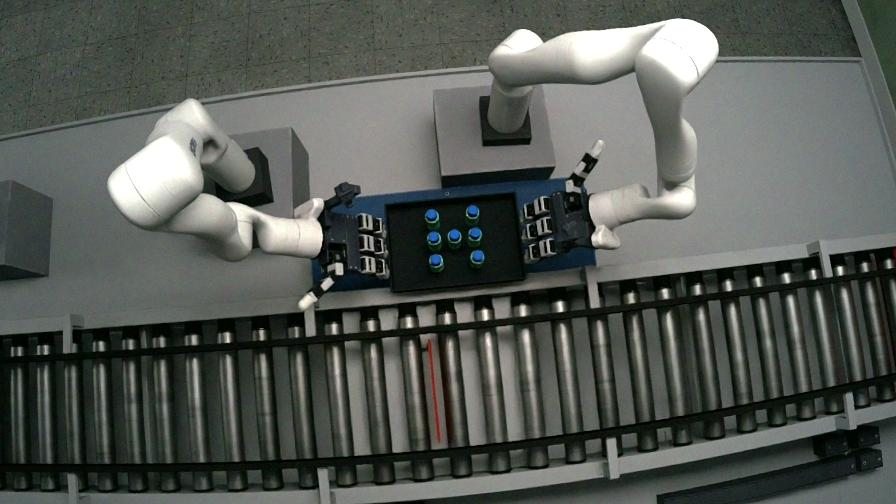

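Request:
move(
  arm4={"joints": {"joint1_rad": -0.4873, "joint2_rad": 0.7868, "joint4_rad": 2.5271, "joint5_rad": -2.2993, "joint6_rad": 0.9279, "joint7_rad": 3.3174}, "min_time_s": 3},
  arm3={"joints": {"joint1_rad": -0.8088, "joint2_rad": 0.7228, "joint4_rad": 2.0003, "joint5_rad": 0.6181, "joint6_rad": 1.1407, "joint7_rad": -2.8138}, "min_time_s": 3},
  cameras=["cam_stand"],
)

Request:
move(
  arm4={"joints": {"joint1_rad": -0.5836, "joint2_rad": 0.8866, "joint4_rad": 2.5186, "joint5_rad": -2.4272, "joint6_rad": 1.0078, "joint7_rad": 3.3771}, "min_time_s": 3},
  arm3={"joints": {"joint1_rad": -0.8649, "joint2_rad": 0.7872, "joint4_rad": 1.9896, "joint5_rad": 0.5892, "joint6_rad": 1.1087, "joint7_rad": -2.8671}, "min_time_s": 3},
  cameras=["cam_stand"],
)

Scene clock: 414.60 s.
Joint torques (N m): arm1=[-0.92 0.03 0.22 -7.03 0.07 -0.54 0.1] | arm2=[1.01 0.56 -0.89 -8.41 0.14 -0.77 -0.26] | arm3=[11.65 -9.95 16.53 11.25 4.97 14.49 0.24] | arm4=[-7.86 -21.75 -18.75 -14.49 2.68 15.11 -0.53]
Motor temperatures (°C): arm1=[32 32 34 35 36 36 36] | arm2=[34 39 34 34 38 39 43] | arm3=[37 36 34 33 42 51 40] | arm4=[38 40 35 32 43 50 38]
Flange force (N): arm1=[-4.1 0.7 -3.8] | arm2=[1.3 -4.6 2.2] | arm3=[-7.2 -29.4 -18.7] | arm4=[4.6 -32.9 -27.0]
move: arm3 done; arm4 done
Joint velocities: within noise
arm1.joint_positions: joint1_rad=+0.291 joint2_rad=-0.460 joint3_rad=-0.110 joint4_rad=+1.473 joint5_rad=-0.018 joint6_rad=+1.938 joint7_rad=+1.628 hand_index_mcp=+0.753 hand_index_abd=+0.000 hand_index_pip=+0.577 hand_index_dip=+0.696 hand_middle_mcp=+0.753 hand_middle_abd=+0.000 hand_middle_pip=+0.577 hand_middle_dip=+0.696 hand_ring_mcp=+0.753 hand_ring_abd=+0.000 hand_ring_pip=+0.577 hand_ring_dip=+0.696 hand_thumb_cmc=+0.714 hand_thumb_axl=+0.677 hand_thumb_mcp=+0.224 hand_thumb_ipl=+0.168 hand_current_limit=+0.400 hand_speed=-0.600
arm1.joint_status: not commanded
arm1.hand_state: goal,goal,goal,goal,goal,goal,goal,goal,goal,goal,goal,goal,goal,goal,goal,goal
arm1.index_mcp_current_ma: -1
arm1.index_abd_current_ma: 0
arm1.index_pip_current_ma: 0
arm1.index_dip_current_ma: 0
arm1.middle_mcp_current_ma: -1
arm1.middle_abd_current_ma: 0
arm1.middle_pip_current_ma: 0
arm1.middle_dip_current_ma: 0
arm1.ring_mcp_current_ma: -1
arm1.ring_abd_current_ma: 0
arm1.ring_pip_current_ma: 0
arm1.ring_dip_current_ma: 0
arm1.thumb_cmc_current_ma: 0
arm1.thumb_axl_current_ma: -1
arm1.thumb_mcp_current_ma: -3
arm1.thumb_ipl_current_ma: 0
arm1.hand_goal_index_mcp: 0.754
arm1.hand_goal_index_abd: 0.000
arm1.hand_goal_index_pip: 0.576
arm1.hand_goal_index_dip: 0.696
arm1.hand_goal_middle_mcp: 0.754
arm1.hand_goal_middle_abd: 0.000
arm1.hand_goal_middle_pip: 0.576
arm1.hand_goal_middle_dip: 0.696
arm1.hand_goal_ring_mcp: 0.754
arm1.hand_goal_ring_abd: 0.000
arm1.hand_goal_ring_pip: 0.576
arm1.hand_goal_ring_dip: 0.696
arm1.hand_goal_thumb_cmc: 0.714
arm1.hand_goal_thumb_axl: 0.678
arm1.hand_goal_thumb_mcp: 0.226
arm1.hand_goal_thumb_ipl: 0.168
arm1.hand: x=+0.1931 y=+0.4097 z=+1.5082 quat_wxyz=(+0.099, +0.048, +0.994, -0.025) (m; scene frame)
arm2.joint_positions: joint1_rad=-0.114 joint2_rad=-0.457 joint3_rad=-0.079 joint4_rad=+1.457 joint5_rad=+0.009 joint6_rad=+1.944 joint7_rad=+1.791 hand_index_mcp=+0.753 hand_index_abd=+0.000 hand_index_pip=+0.577 hand_index_dip=+0.696 hand_middle_mcp=+0.753 hand_middle_abd=+0.000 hand_middle_pip=+0.577 hand_middle_dip=+0.696 hand_ring_mcp=+0.753 hand_ring_abd=+0.000 hand_ring_pip=+0.577 hand_ring_dip=+0.696 hand_thumb_cmc=+0.714 hand_thumb_axl=+0.677 hand_thumb_mcp=+0.224 hand_thumb_ipl=+0.168 hand_current_limit=+0.400 hand_speed=-0.600
arm2.joint_status: not commanded
arm2.hand_state: goal,goal,goal,goal,goal,goal,goal,goal,goal,goal,goal,goal,goal,goal,goal,goal
arm2.index_mcp_current_ma: 0
arm2.index_abd_current_ma: 0
arm2.index_pip_current_ma: 0
arm2.index_dip_current_ma: 0
arm2.middle_mcp_current_ma: 0
arm2.middle_abd_current_ma: 0
arm2.middle_pip_current_ma: 0
arm2.middle_dip_current_ma: 0
arm2.ring_mcp_current_ma: 0
arm2.ring_abd_current_ma: 0
arm2.ring_pip_current_ma: 0
arm2.ring_dip_current_ma: 0
arm2.thumb_cmc_current_ma: 0
arm2.thumb_axl_current_ma: 0
arm2.thumb_mcp_current_ma: -1
arm2.thumb_ipl_current_ma: 0
arm2.hand_goal_index_mcp: 0.754
arm2.hand_goal_index_abd: 0.000
arm2.hand_goal_index_pip: 0.576
arm2.hand_goal_index_dip: 0.696
arm2.hand_goal_middle_mcp: 0.754
arm2.hand_goal_middle_abd: 0.000
arm2.hand_goal_middle_pip: 0.576
arm2.hand_goal_middle_dip: 0.696
arm2.hand_goal_ring_mcp: 0.754
arm2.hand_goal_ring_abd: 0.000
arm2.hand_goal_ring_pip: 0.576
arm2.hand_goal_ring_dip: 0.696
arm2.hand_goal_thumb_cmc: 0.714
arm2.hand_goal_thumb_axl: 0.678
arm2.hand_goal_thumb_mcp: 0.226
arm2.hand_goal_thumb_ipl: 0.168
arm2.hand: x=+0.0804 y=-0.2091 z=+1.5475 quat_wxyz=(+0.100, -0.146, +0.984, -0.031) (m; scene frame)
arm3.joint_positions: joint1_rad=-0.809 joint2_rad=+0.723 joint3_rad=+0.000 joint4_rad=+2.000 joint5_rad=+0.618 joint6_rad=+1.141 joint7_rad=-2.814 hand_index_mcp=+1.003 hand_index_abd=+0.010 hand_index_pip=+1.002 hand_index_dip=+0.589 hand_middle_mcp=+1.003 hand_middle_abd=+0.011 hand_middle_pip=+1.002 hand_middle_dip=+0.588 hand_ring_mcp=+1.002 hand_ring_abd=+0.011 hand_ring_pip=+1.002 hand_ring_dip=+0.589 hand_thumb_cmc=+0.717 hand_thumb_axl=+0.677 hand_thumb_mcp=+0.795 hand_thumb_ipl=+0.168 hand_current_limit=+0.780 hand_speed=-0.950
arm3.joint_status: all done
arm3.hand_state: goal,goal,goal,blocked,goal,goal,goal,blocked,goal,goal,goal,blocked,goal,goal,goal,goal
arm3.index_mcp_current_ma: 1
arm3.index_abd_current_ma: 7
arm3.index_pip_current_ma: 1
arm3.index_dip_current_ma: 219
arm3.middle_mcp_current_ma: 1
arm3.middle_abd_current_ma: 7
arm3.middle_pip_current_ma: 1
arm3.middle_dip_current_ma: 214
arm3.ring_mcp_current_ma: 1
arm3.ring_abd_current_ma: 7
arm3.ring_pip_current_ma: 0
arm3.ring_dip_current_ma: 218
arm3.thumb_cmc_current_ma: 1
arm3.thumb_axl_current_ma: 0
arm3.thumb_mcp_current_ma: -4
arm3.thumb_ipl_current_ma: 0
arm3.hand_goal_index_mcp: 1.000
arm3.hand_goal_index_abd: 0.000
arm3.hand_goal_index_pip: 1.000
arm3.hand_goal_index_dip: 0.500
arm3.hand_goal_middle_mcp: 1.000
arm3.hand_goal_middle_abd: 0.000
arm3.hand_goal_middle_pip: 1.000
arm3.hand_goal_middle_dip: 0.500
arm3.hand_goal_ring_mcp: 1.000
arm3.hand_goal_ring_abd: 0.000
arm3.hand_goal_ring_pip: 1.000
arm3.hand_goal_ring_dip: 0.500
arm3.hand_goal_thumb_cmc: 0.714
arm3.hand_goal_thumb_axl: 0.678
arm3.hand_goal_thumb_mcp: 0.800
arm3.hand_goal_thumb_ipl: 0.168
arm3.hand: x=+0.2155 y=+1.9040 z=+1.1352 quat_wxyz=(+0.399, +0.917, +0.000, -0.001) (m; scene frame)
arm4.joint_positions: joint1_rad=-0.487 joint2_rad=+0.787 joint3_rad=+0.000 joint4_rad=+2.527 joint5_rad=-2.299 joint6_rad=+0.928 joint7_rad=+3.317 hand_index_mcp=+1.003 hand_index_abd=+0.010 hand_index_pip=+1.002 hand_index_dip=+0.600 hand_middle_mcp=+1.003 hand_middle_abd=+0.010 hand_middle_pip=+1.002 hand_middle_dip=+0.601 hand_ring_mcp=+1.003 hand_ring_abd=+0.010 hand_ring_pip=+1.002 hand_ring_dip=+0.605 hand_thumb_cmc=+0.717 hand_thumb_axl=+0.677 hand_thumb_mcp=+0.794 hand_thumb_ipl=+0.168 hand_current_limit=+0.780 hand_speed=-0.950
arm4.joint_status: all done
arm4.hand_state: goal,goal,goal,blocked,goal,goal,goal,blocked,goal,goal,goal,blocked,goal,goal,goal,goal
arm4.index_mcp_current_ma: 12
arm4.index_abd_current_ma: 35
arm4.index_pip_current_ma: 7
arm4.index_dip_current_ma: 490
arm4.middle_mcp_current_ma: 11
arm4.middle_abd_current_ma: 36
arm4.middle_pip_current_ma: 6
arm4.middle_dip_current_ma: 489
arm4.ring_mcp_current_ma: 10
arm4.ring_abd_current_ma: 36
arm4.ring_pip_current_ma: 5
arm4.ring_dip_current_ma: 490
arm4.thumb_cmc_current_ma: 12
arm4.thumb_axl_current_ma: -3
arm4.thumb_mcp_current_ma: -31
arm4.thumb_ipl_current_ma: -1
arm4.hand_goal_index_mcp: 1.000
arm4.hand_goal_index_abd: 0.000
arm4.hand_goal_index_pip: 1.000
arm4.hand_goal_index_dip: 0.420
arm4.hand_goal_middle_mcp: 1.000
arm4.hand_goal_middle_abd: 0.000
arm4.hand_goal_middle_pip: 1.000
arm4.hand_goal_middle_dip: 0.420
arm4.hand_goal_ring_mcp: 1.000
arm4.hand_goal_ring_abd: 0.000
arm4.hand_goal_ring_pip: 1.000
arm4.hand_goal_ring_dip: 0.420
arm4.hand_goal_thumb_cmc: 0.714
arm4.hand_goal_thumb_axl: 0.678
arm4.hand_goal_thumb_mcp: 0.800
arm4.hand_goal_thumb_ipl: 0.168
arm4.hand: x=+0.2595 y=+1.6533 z=+1.1343 quat_wxyz=(+0.001, +0.000, +0.917, +0.399) (m; scene frame)
pictures: cam_stand
Images, in order (width x height): cam_stand 896x504.

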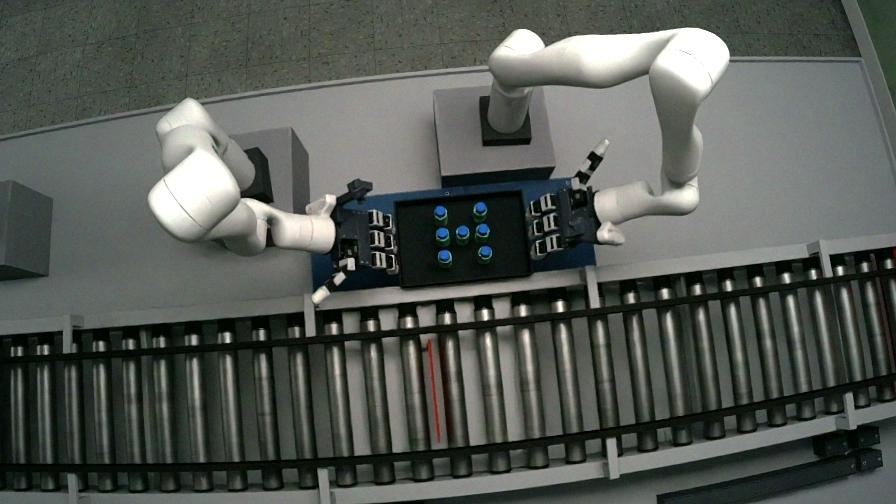

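Scene clock: 417.97 s.
Joint torques (N m): arm1=[-0.93 -0.08 0.16 -6.94 0.07 -0.5 0.14] | arm2=[1 0.62 -0.83 -8.35 0.16 -0.78 -0.31] | arm3=[10.16 -8.23 14.2 11.15 4 12.43 0.67] | arm4=[-5.14 -25.37 -16.41 -15.68 2.36 14.91 -0.78]
Motor temperatures (°C): arm1=[32 32 34 35 36 36 36] | arm2=[34 39 34 34 38 39 43] | arm3=[37 36 34 33 42 51 40] | arm4=[38 40 35 32 43 50 38]
Flange force (N): arm1=[-4.5 0.6 -4.1] | arm2=[1.3 -4.5 2.0] | arm3=[-8.2 -21.9 -20.6] | arm4=[6.2 -32.1 -23.5]
move: arm3 done; arm4 done
Joint velocities: within noise
arm1, arm2: as last shown
arm3.joint_positions: joint1_rad=-0.865 joint2_rad=+0.787 joint3_rad=+0.000 joint4_rad=+1.990 joint5_rad=+0.589 joint6_rad=+1.109 joint7_rad=-2.867 hand_index_mcp=+1.003 hand_index_abd=+0.008 hand_index_pip=+1.002 hand_index_dip=+0.614 hand_middle_mcp=+1.003 hand_middle_abd=+0.021 hand_middle_pip=+1.002 hand_middle_dip=+0.588 hand_ring_mcp=+1.001 hand_ring_abd=+0.011 hand_ring_pip=+1.001 hand_ring_dip=+0.577 hand_thumb_cmc=+0.717 hand_thumb_axl=+0.677 hand_thumb_mcp=+0.795 hand_thumb_ipl=+0.168 hand_current_limit=+0.780 hand_speed=-0.950
arm3.joint_status: all done
arm3.hand_state: goal,goal,goal,blocked,goal,blocked,goal,blocked,goal,goal,goal,blocked,goal,goal,goal,goal
arm3.index_mcp_current_ma: 2
arm3.index_abd_current_ma: 4
arm3.index_pip_current_ma: 1
arm3.index_dip_current_ma: 319
arm3.middle_mcp_current_ma: 1
arm3.middle_abd_current_ma: 20
arm3.middle_pip_current_ma: 1
arm3.middle_dip_current_ma: 214
arm3.ring_mcp_current_ma: 0
arm3.ring_abd_current_ma: 7
arm3.ring_pip_current_ma: 0
arm3.ring_dip_current_ma: 175
arm3.thumb_cmc_current_ma: 1
arm3.thumb_axl_current_ma: 0
arm3.thumb_mcp_current_ma: -4
arm3.thumb_ipl_current_ma: 0
arm3.hand_goal_index_mcp: 1.000
arm3.hand_goal_index_abd: 0.000
arm3.hand_goal_index_pip: 1.000
arm3.hand_goal_index_dip: 0.500
arm3.hand_goal_middle_mcp: 1.000
arm3.hand_goal_middle_abd: 0.000
arm3.hand_goal_middle_pip: 1.000
arm3.hand_goal_middle_dip: 0.500
arm3.hand_goal_ring_mcp: 1.000
arm3.hand_goal_ring_abd: 0.000
arm3.hand_goal_ring_pip: 1.000
arm3.hand_goal_ring_dip: 0.500
arm3.hand_goal_thumb_cmc: 0.714
arm3.hand_goal_thumb_axl: 0.678
arm3.hand_goal_thumb_mcp: 0.800
arm3.hand_goal_thumb_ipl: 0.168
arm3.hand: x=+0.2030 y=+1.9239 z=+1.1103 quat_wxyz=(+0.399, +0.917, +0.000, -0.001) (m; scene frame)
arm4.joint_positions: joint1_rad=-0.584 joint2_rad=+0.887 joint3_rad=+0.000 joint4_rad=+2.519 joint5_rad=-2.427 joint6_rad=+1.008 joint7_rad=+3.377 hand_index_mcp=+1.002 hand_index_abd=-0.004 hand_index_pip=+1.001 hand_index_dip=+0.600 hand_middle_mcp=+1.003 hand_middle_abd=-0.008 hand_middle_pip=+1.002 hand_middle_dip=+0.601 hand_ring_mcp=+1.003 hand_ring_abd=+0.004 hand_ring_pip=+1.002 hand_ring_dip=+0.611 hand_thumb_cmc=+0.717 hand_thumb_axl=+0.677 hand_thumb_mcp=+0.794 hand_thumb_ipl=+0.168 hand_current_limit=+0.780 hand_speed=-0.950
arm4.joint_status: all done
arm4.hand_state: goal,goal,goal,blocked,goal,goal,goal,blocked,goal,goal,goal,blocked,goal,goal,goal,goal
arm4.index_mcp_current_ma: 6
arm4.index_abd_current_ma: -14
arm4.index_pip_current_ma: 4
arm4.index_dip_current_ma: 490
arm4.middle_mcp_current_ma: 11
arm4.middle_abd_current_ma: -29
arm4.middle_pip_current_ma: 6
arm4.middle_dip_current_ma: 490
arm4.ring_mcp_current_ma: 11
arm4.ring_abd_current_ma: 14
arm4.ring_pip_current_ma: 6
arm4.ring_dip_current_ma: 490
arm4.thumb_cmc_current_ma: 12
arm4.thumb_axl_current_ma: -3
arm4.thumb_mcp_current_ma: -31
arm4.thumb_ipl_current_ma: -1
arm4.hand_goal_index_mcp: 1.000
arm4.hand_goal_index_abd: 0.000
arm4.hand_goal_index_pip: 1.000
arm4.hand_goal_index_dip: 0.420
arm4.hand_goal_middle_mcp: 1.000
arm4.hand_goal_middle_abd: 0.000
arm4.hand_goal_middle_pip: 1.000
arm4.hand_goal_middle_dip: 0.420
arm4.hand_goal_ring_mcp: 1.000
arm4.hand_goal_ring_abd: 0.000
arm4.hand_goal_ring_pip: 1.000
arm4.hand_goal_ring_dip: 0.420
arm4.hand_goal_thumb_cmc: 0.714
arm4.hand_goal_thumb_axl: 0.678
arm4.hand_goal_thumb_mcp: 0.800
arm4.hand_goal_thumb_ipl: 0.168
arm4.hand: x=+0.2471 y=+1.6734 z=+1.1094 quat_wxyz=(+0.001, +0.000, +0.917, +0.399) (m; scene frame)
pictures: cam_stand
Images, in order (width x height): cam_stand 896x504.

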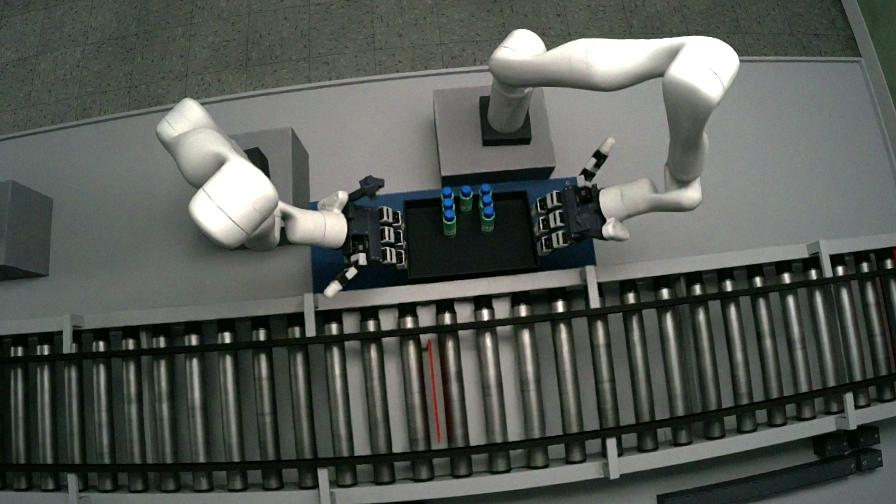

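Request:
move(
  cameras=["all"],
)

Scene clock: 419.67 s.
Joint torques (N m): arm1=[-0.94 0.05 0.3 -7.01 0.05 -0.49 0.14] | arm2=[0.9 0.6 -0.91 -8.39 0.15 -0.79 -0.31] | arm3=[10.13 -8.21 14.19 11.16 3.98 12.42 0.68] | arm4=[-5.14 -25.42 -16.39 -15.69 2.35 14.93 -0.76]
Motor temperatures (°C): arm1=[32 32 34 35 36 36 36] | arm2=[34 39 34 34 38 39 43] | arm3=[37 36 34 33 42 51 40] | arm4=[38 40 35 32 43 50 38]
Flange force (N): arm1=[-4.2 1.1 -3.8] | arm2=[1.4 -4.7 2.1] | arm3=[-8.2 -21.8 -20.6] | arm4=[6.2 -32.2 -23.4]
Joint velocities: within noise
arm1.joint_positions: joint1_rad=+0.291 joint2_rad=-0.460 joint3_rad=-0.110 joint4_rad=+1.473 joint5_rad=-0.018 joint6_rad=+1.938 joint7_rad=+1.628 hand_index_mcp=+0.753 hand_index_abd=+0.000 hand_index_pip=+0.577 hand_index_dip=+0.696 hand_middle_mcp=+0.753 hand_middle_abd=+0.000 hand_middle_pip=+0.577 hand_middle_dip=+0.696 hand_ring_mcp=+0.753 hand_ring_abd=+0.000 hand_ring_pip=+0.577 hand_ring_dip=+0.696 hand_thumb_cmc=+0.714 hand_thumb_axl=+0.677 hand_thumb_mcp=+0.224 hand_thumb_ipl=+0.168 hand_current_limit=+0.400 hand_speed=-0.600
arm1.joint_status: not commanded
arm1.hand_state: goal,goal,goal,goal,goal,goal,goal,goal,goal,goal,goal,goal,goal,goal,goal,goal
arm1.index_mcp_current_ma: -1
arm1.index_abd_current_ma: 0
arm1.index_pip_current_ma: 0
arm1.index_dip_current_ma: 0
arm1.middle_mcp_current_ma: -1
arm1.middle_abd_current_ma: 0
arm1.middle_pip_current_ma: 0
arm1.middle_dip_current_ma: 0
arm1.ring_mcp_current_ma: -1
arm1.ring_abd_current_ma: 0
arm1.ring_pip_current_ma: 0
arm1.ring_dip_current_ma: 0
arm1.thumb_cmc_current_ma: 0
arm1.thumb_axl_current_ma: -1
arm1.thumb_mcp_current_ma: -3
arm1.thumb_ipl_current_ma: 0
arm1.hand_goal_index_mcp: 0.754
arm1.hand_goal_index_abd: 0.000
arm1.hand_goal_index_pip: 0.576
arm1.hand_goal_index_dip: 0.696
arm1.hand_goal_middle_mcp: 0.754
arm1.hand_goal_middle_abd: 0.000
arm1.hand_goal_middle_pip: 0.576
arm1.hand_goal_middle_dip: 0.696
arm1.hand_goal_ring_mcp: 0.754
arm1.hand_goal_ring_abd: 0.000
arm1.hand_goal_ring_pip: 0.576
arm1.hand_goal_ring_dip: 0.696
arm1.hand_goal_thumb_cmc: 0.714
arm1.hand_goal_thumb_axl: 0.678
arm1.hand_goal_thumb_mcp: 0.226
arm1.hand_goal_thumb_ipl: 0.168
arm1.hand: x=+0.1931 y=+0.4097 z=+1.5082 quat_wxyz=(+0.099, +0.048, +0.994, -0.025) (m; scene frame)
arm2.joint_positions: joint1_rad=-0.114 joint2_rad=-0.457 joint3_rad=-0.079 joint4_rad=+1.457 joint5_rad=+0.009 joint6_rad=+1.944 joint7_rad=+1.791 hand_index_mcp=+0.753 hand_index_abd=+0.000 hand_index_pip=+0.577 hand_index_dip=+0.696 hand_middle_mcp=+0.753 hand_middle_abd=+0.000 hand_middle_pip=+0.577 hand_middle_dip=+0.696 hand_ring_mcp=+0.753 hand_ring_abd=+0.000 hand_ring_pip=+0.577 hand_ring_dip=+0.696 hand_thumb_cmc=+0.714 hand_thumb_axl=+0.677 hand_thumb_mcp=+0.224 hand_thumb_ipl=+0.168 hand_current_limit=+0.400 hand_speed=-0.600
arm2.joint_status: not commanded
arm2.hand_state: goal,goal,goal,goal,goal,goal,goal,goal,goal,goal,goal,goal,goal,goal,goal,goal
arm2.index_mcp_current_ma: 0
arm2.index_abd_current_ma: 0
arm2.index_pip_current_ma: 0
arm2.index_dip_current_ma: 0
arm2.middle_mcp_current_ma: 0
arm2.middle_abd_current_ma: 0
arm2.middle_pip_current_ma: 0
arm2.middle_dip_current_ma: 0
arm2.ring_mcp_current_ma: 0
arm2.ring_abd_current_ma: 0
arm2.ring_pip_current_ma: 0
arm2.ring_dip_current_ma: 0
arm2.thumb_cmc_current_ma: 0
arm2.thumb_axl_current_ma: 0
arm2.thumb_mcp_current_ma: -1
arm2.thumb_ipl_current_ma: 0
arm2.hand_goal_index_mcp: 0.754
arm2.hand_goal_index_abd: 0.000
arm2.hand_goal_index_pip: 0.576
arm2.hand_goal_index_dip: 0.696
arm2.hand_goal_middle_mcp: 0.754
arm2.hand_goal_middle_abd: 0.000
arm2.hand_goal_middle_pip: 0.576
arm2.hand_goal_middle_dip: 0.696
arm2.hand_goal_ring_mcp: 0.754
arm2.hand_goal_ring_abd: 0.000
arm2.hand_goal_ring_pip: 0.576
arm2.hand_goal_ring_dip: 0.696
arm2.hand_goal_thumb_cmc: 0.714
arm2.hand_goal_thumb_axl: 0.678
arm2.hand_goal_thumb_mcp: 0.226
arm2.hand_goal_thumb_ipl: 0.168
arm2.hand: x=+0.0804 y=-0.2091 z=+1.5475 quat_wxyz=(+0.100, -0.146, +0.984, -0.031) (m; scene frame)
arm3.joint_positions: joint1_rad=-0.865 joint2_rad=+0.787 joint3_rad=+0.000 joint4_rad=+1.990 joint5_rad=+0.589 joint6_rad=+1.109 joint7_rad=-2.867 hand_index_mcp=+1.003 hand_index_abd=+0.008 hand_index_pip=+1.002 hand_index_dip=+0.614 hand_middle_mcp=+1.003 hand_middle_abd=+0.021 hand_middle_pip=+1.002 hand_middle_dip=+0.588 hand_ring_mcp=+1.001 hand_ring_abd=+0.011 hand_ring_pip=+1.001 hand_ring_dip=+0.577 hand_thumb_cmc=+0.717 hand_thumb_axl=+0.677 hand_thumb_mcp=+0.795 hand_thumb_ipl=+0.168 hand_current_limit=+0.780 hand_speed=-0.950
arm3.joint_status: all done
arm3.hand_state: goal,goal,goal,blocked,goal,blocked,goal,blocked,goal,goal,goal,blocked,goal,goal,goal,goal
arm3.index_mcp_current_ma: 2
arm3.index_abd_current_ma: 4
arm3.index_pip_current_ma: 1
arm3.index_dip_current_ma: 319
arm3.middle_mcp_current_ma: 1
arm3.middle_abd_current_ma: 20
arm3.middle_pip_current_ma: 1
arm3.middle_dip_current_ma: 214
arm3.ring_mcp_current_ma: 0
arm3.ring_abd_current_ma: 7
arm3.ring_pip_current_ma: 0
arm3.ring_dip_current_ma: 175
arm3.thumb_cmc_current_ma: 1
arm3.thumb_axl_current_ma: 0
arm3.thumb_mcp_current_ma: -4
arm3.thumb_ipl_current_ma: 0
arm3.hand_goal_index_mcp: 1.000
arm3.hand_goal_index_abd: 0.000
arm3.hand_goal_index_pip: 1.000
arm3.hand_goal_index_dip: 0.500
arm3.hand_goal_middle_mcp: 1.000
arm3.hand_goal_middle_abd: 0.000
arm3.hand_goal_middle_pip: 1.000
arm3.hand_goal_middle_dip: 0.500
arm3.hand_goal_ring_mcp: 1.000
arm3.hand_goal_ring_abd: 0.000
arm3.hand_goal_ring_pip: 1.000
arm3.hand_goal_ring_dip: 0.500
arm3.hand_goal_thumb_cmc: 0.714
arm3.hand_goal_thumb_axl: 0.678
arm3.hand_goal_thumb_mcp: 0.800
arm3.hand_goal_thumb_ipl: 0.168
arm3.hand: x=+0.2030 y=+1.9239 z=+1.1103 quat_wxyz=(+0.399, +0.917, +0.000, -0.001) (m; scene frame)
arm4.joint_positions: joint1_rad=-0.584 joint2_rad=+0.887 joint3_rad=+0.000 joint4_rad=+2.519 joint5_rad=-2.427 joint6_rad=+1.008 joint7_rad=+3.377 hand_index_mcp=+1.002 hand_index_abd=-0.004 hand_index_pip=+1.001 hand_index_dip=+0.600 hand_middle_mcp=+1.003 hand_middle_abd=-0.008 hand_middle_pip=+1.002 hand_middle_dip=+0.601 hand_ring_mcp=+1.003 hand_ring_abd=+0.004 hand_ring_pip=+1.002 hand_ring_dip=+0.611 hand_thumb_cmc=+0.717 hand_thumb_axl=+0.677 hand_thumb_mcp=+0.794 hand_thumb_ipl=+0.168 hand_current_limit=+0.780 hand_speed=-0.950
arm4.joint_status: all done
arm4.hand_state: goal,goal,goal,blocked,goal,goal,goal,blocked,goal,goal,goal,blocked,goal,goal,goal,goal
arm4.index_mcp_current_ma: 6
arm4.index_abd_current_ma: -14
arm4.index_pip_current_ma: 4
arm4.index_dip_current_ma: 490
arm4.middle_mcp_current_ma: 11
arm4.middle_abd_current_ma: -29
arm4.middle_pip_current_ma: 6
arm4.middle_dip_current_ma: 489
arm4.ring_mcp_current_ma: 11
arm4.ring_abd_current_ma: 14
arm4.ring_pip_current_ma: 6
arm4.ring_dip_current_ma: 489
arm4.thumb_cmc_current_ma: 12
arm4.thumb_axl_current_ma: -3
arm4.thumb_mcp_current_ma: -31
arm4.thumb_ipl_current_ma: -1
arm4.hand_goal_index_mcp: 1.000
arm4.hand_goal_index_abd: 0.000
arm4.hand_goal_index_pip: 1.000
arm4.hand_goal_index_dip: 0.420
arm4.hand_goal_middle_mcp: 1.000
arm4.hand_goal_middle_abd: 0.000
arm4.hand_goal_middle_pip: 1.000
arm4.hand_goal_middle_dip: 0.420
arm4.hand_goal_ring_mcp: 1.000
arm4.hand_goal_ring_abd: 0.000
arm4.hand_goal_ring_pip: 1.000
arm4.hand_goal_ring_dip: 0.420
arm4.hand_goal_thumb_cmc: 0.714
arm4.hand_goal_thumb_axl: 0.678
arm4.hand_goal_thumb_mcp: 0.800
arm4.hand_goal_thumb_ipl: 0.168
arm4.hand: x=+0.2471 y=+1.6734 z=+1.1094 quat_wxyz=(+0.001, +0.000, +0.917, +0.399) (m; scene frame)
pictures: arm1_cam_wrist, arm2_cam_wrist, arm3_cam_wrist, arm4_cam_wrist, cam_stand, cam_stand_across, cam_stand_end, cam_stand_low
Images, in order (width x height): arm1_cam_wrist 896x504, arm2_cam_wrist 896x504, arm3_cam_wrist 896x504, arm4_cam_wrist 896x504, cam_stand 896x504, cam_stand_across 896x504, cam_stand_end 896x504, cam_stand_low 896x504.

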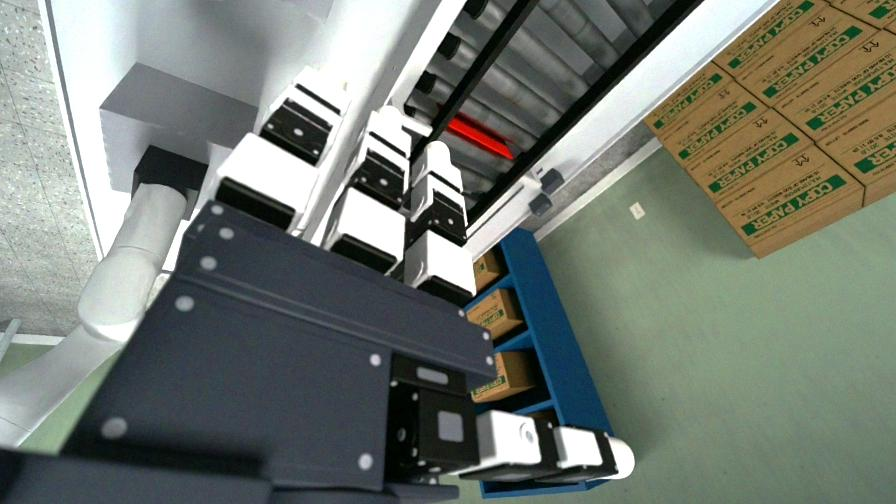

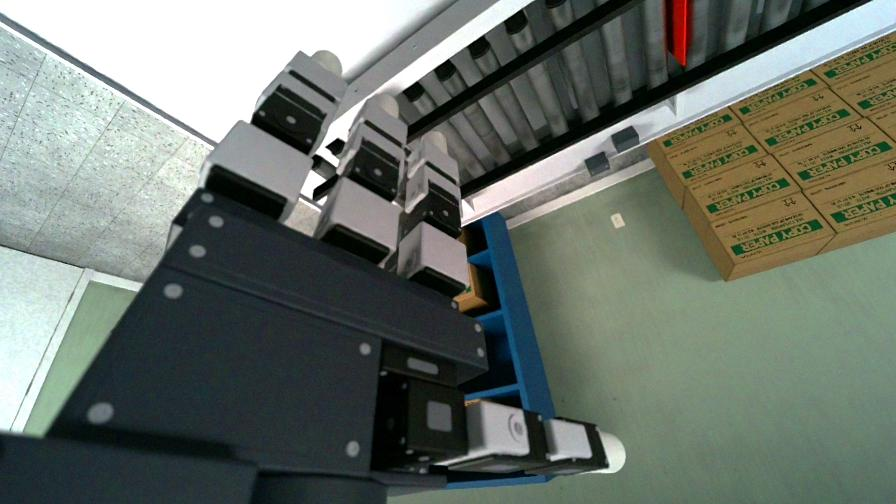

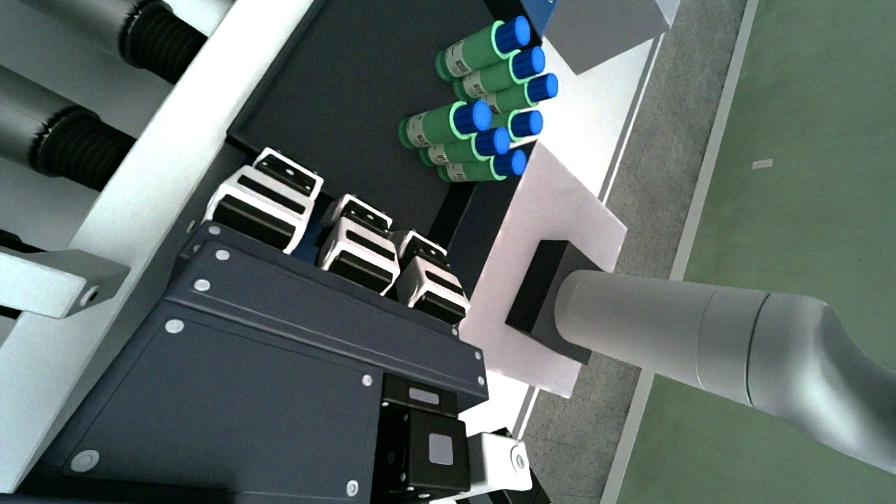

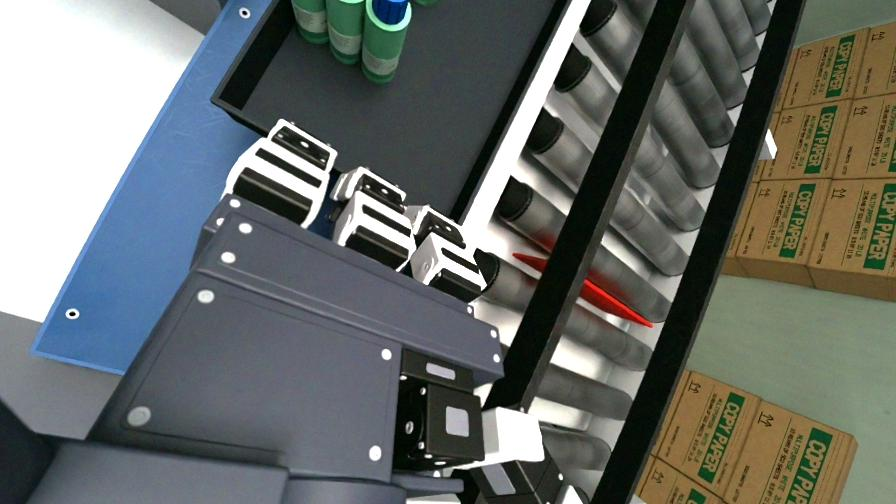

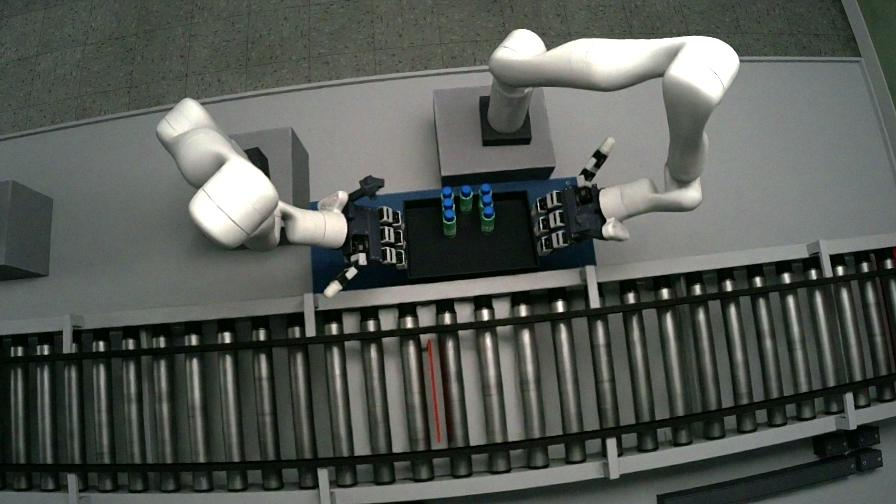

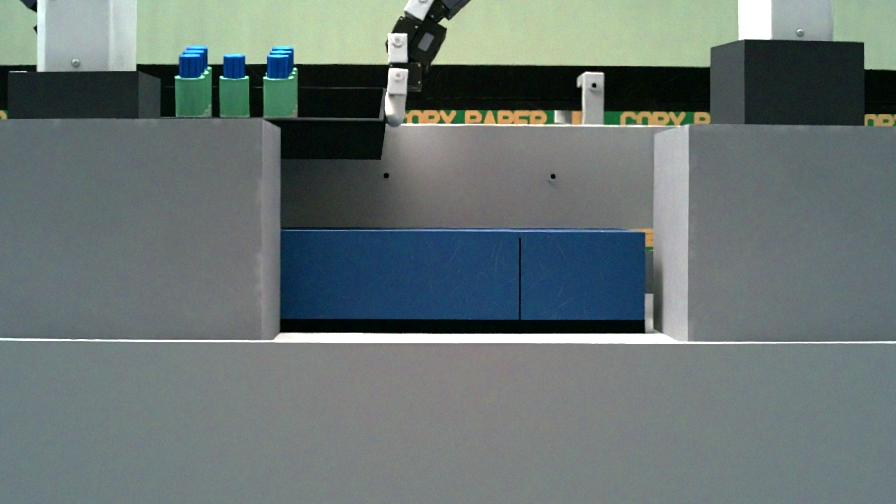

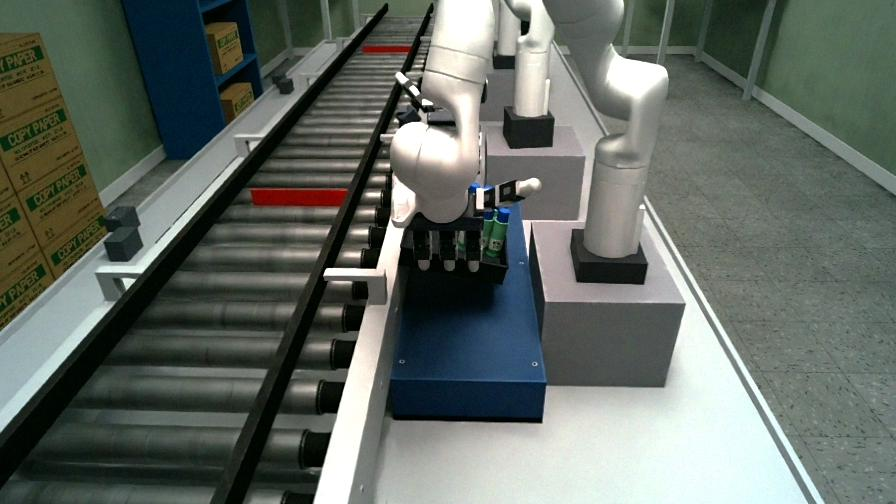

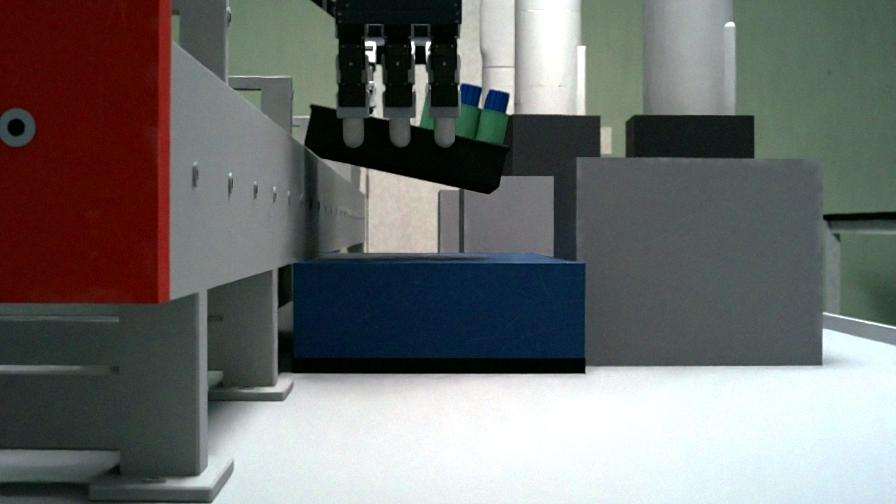

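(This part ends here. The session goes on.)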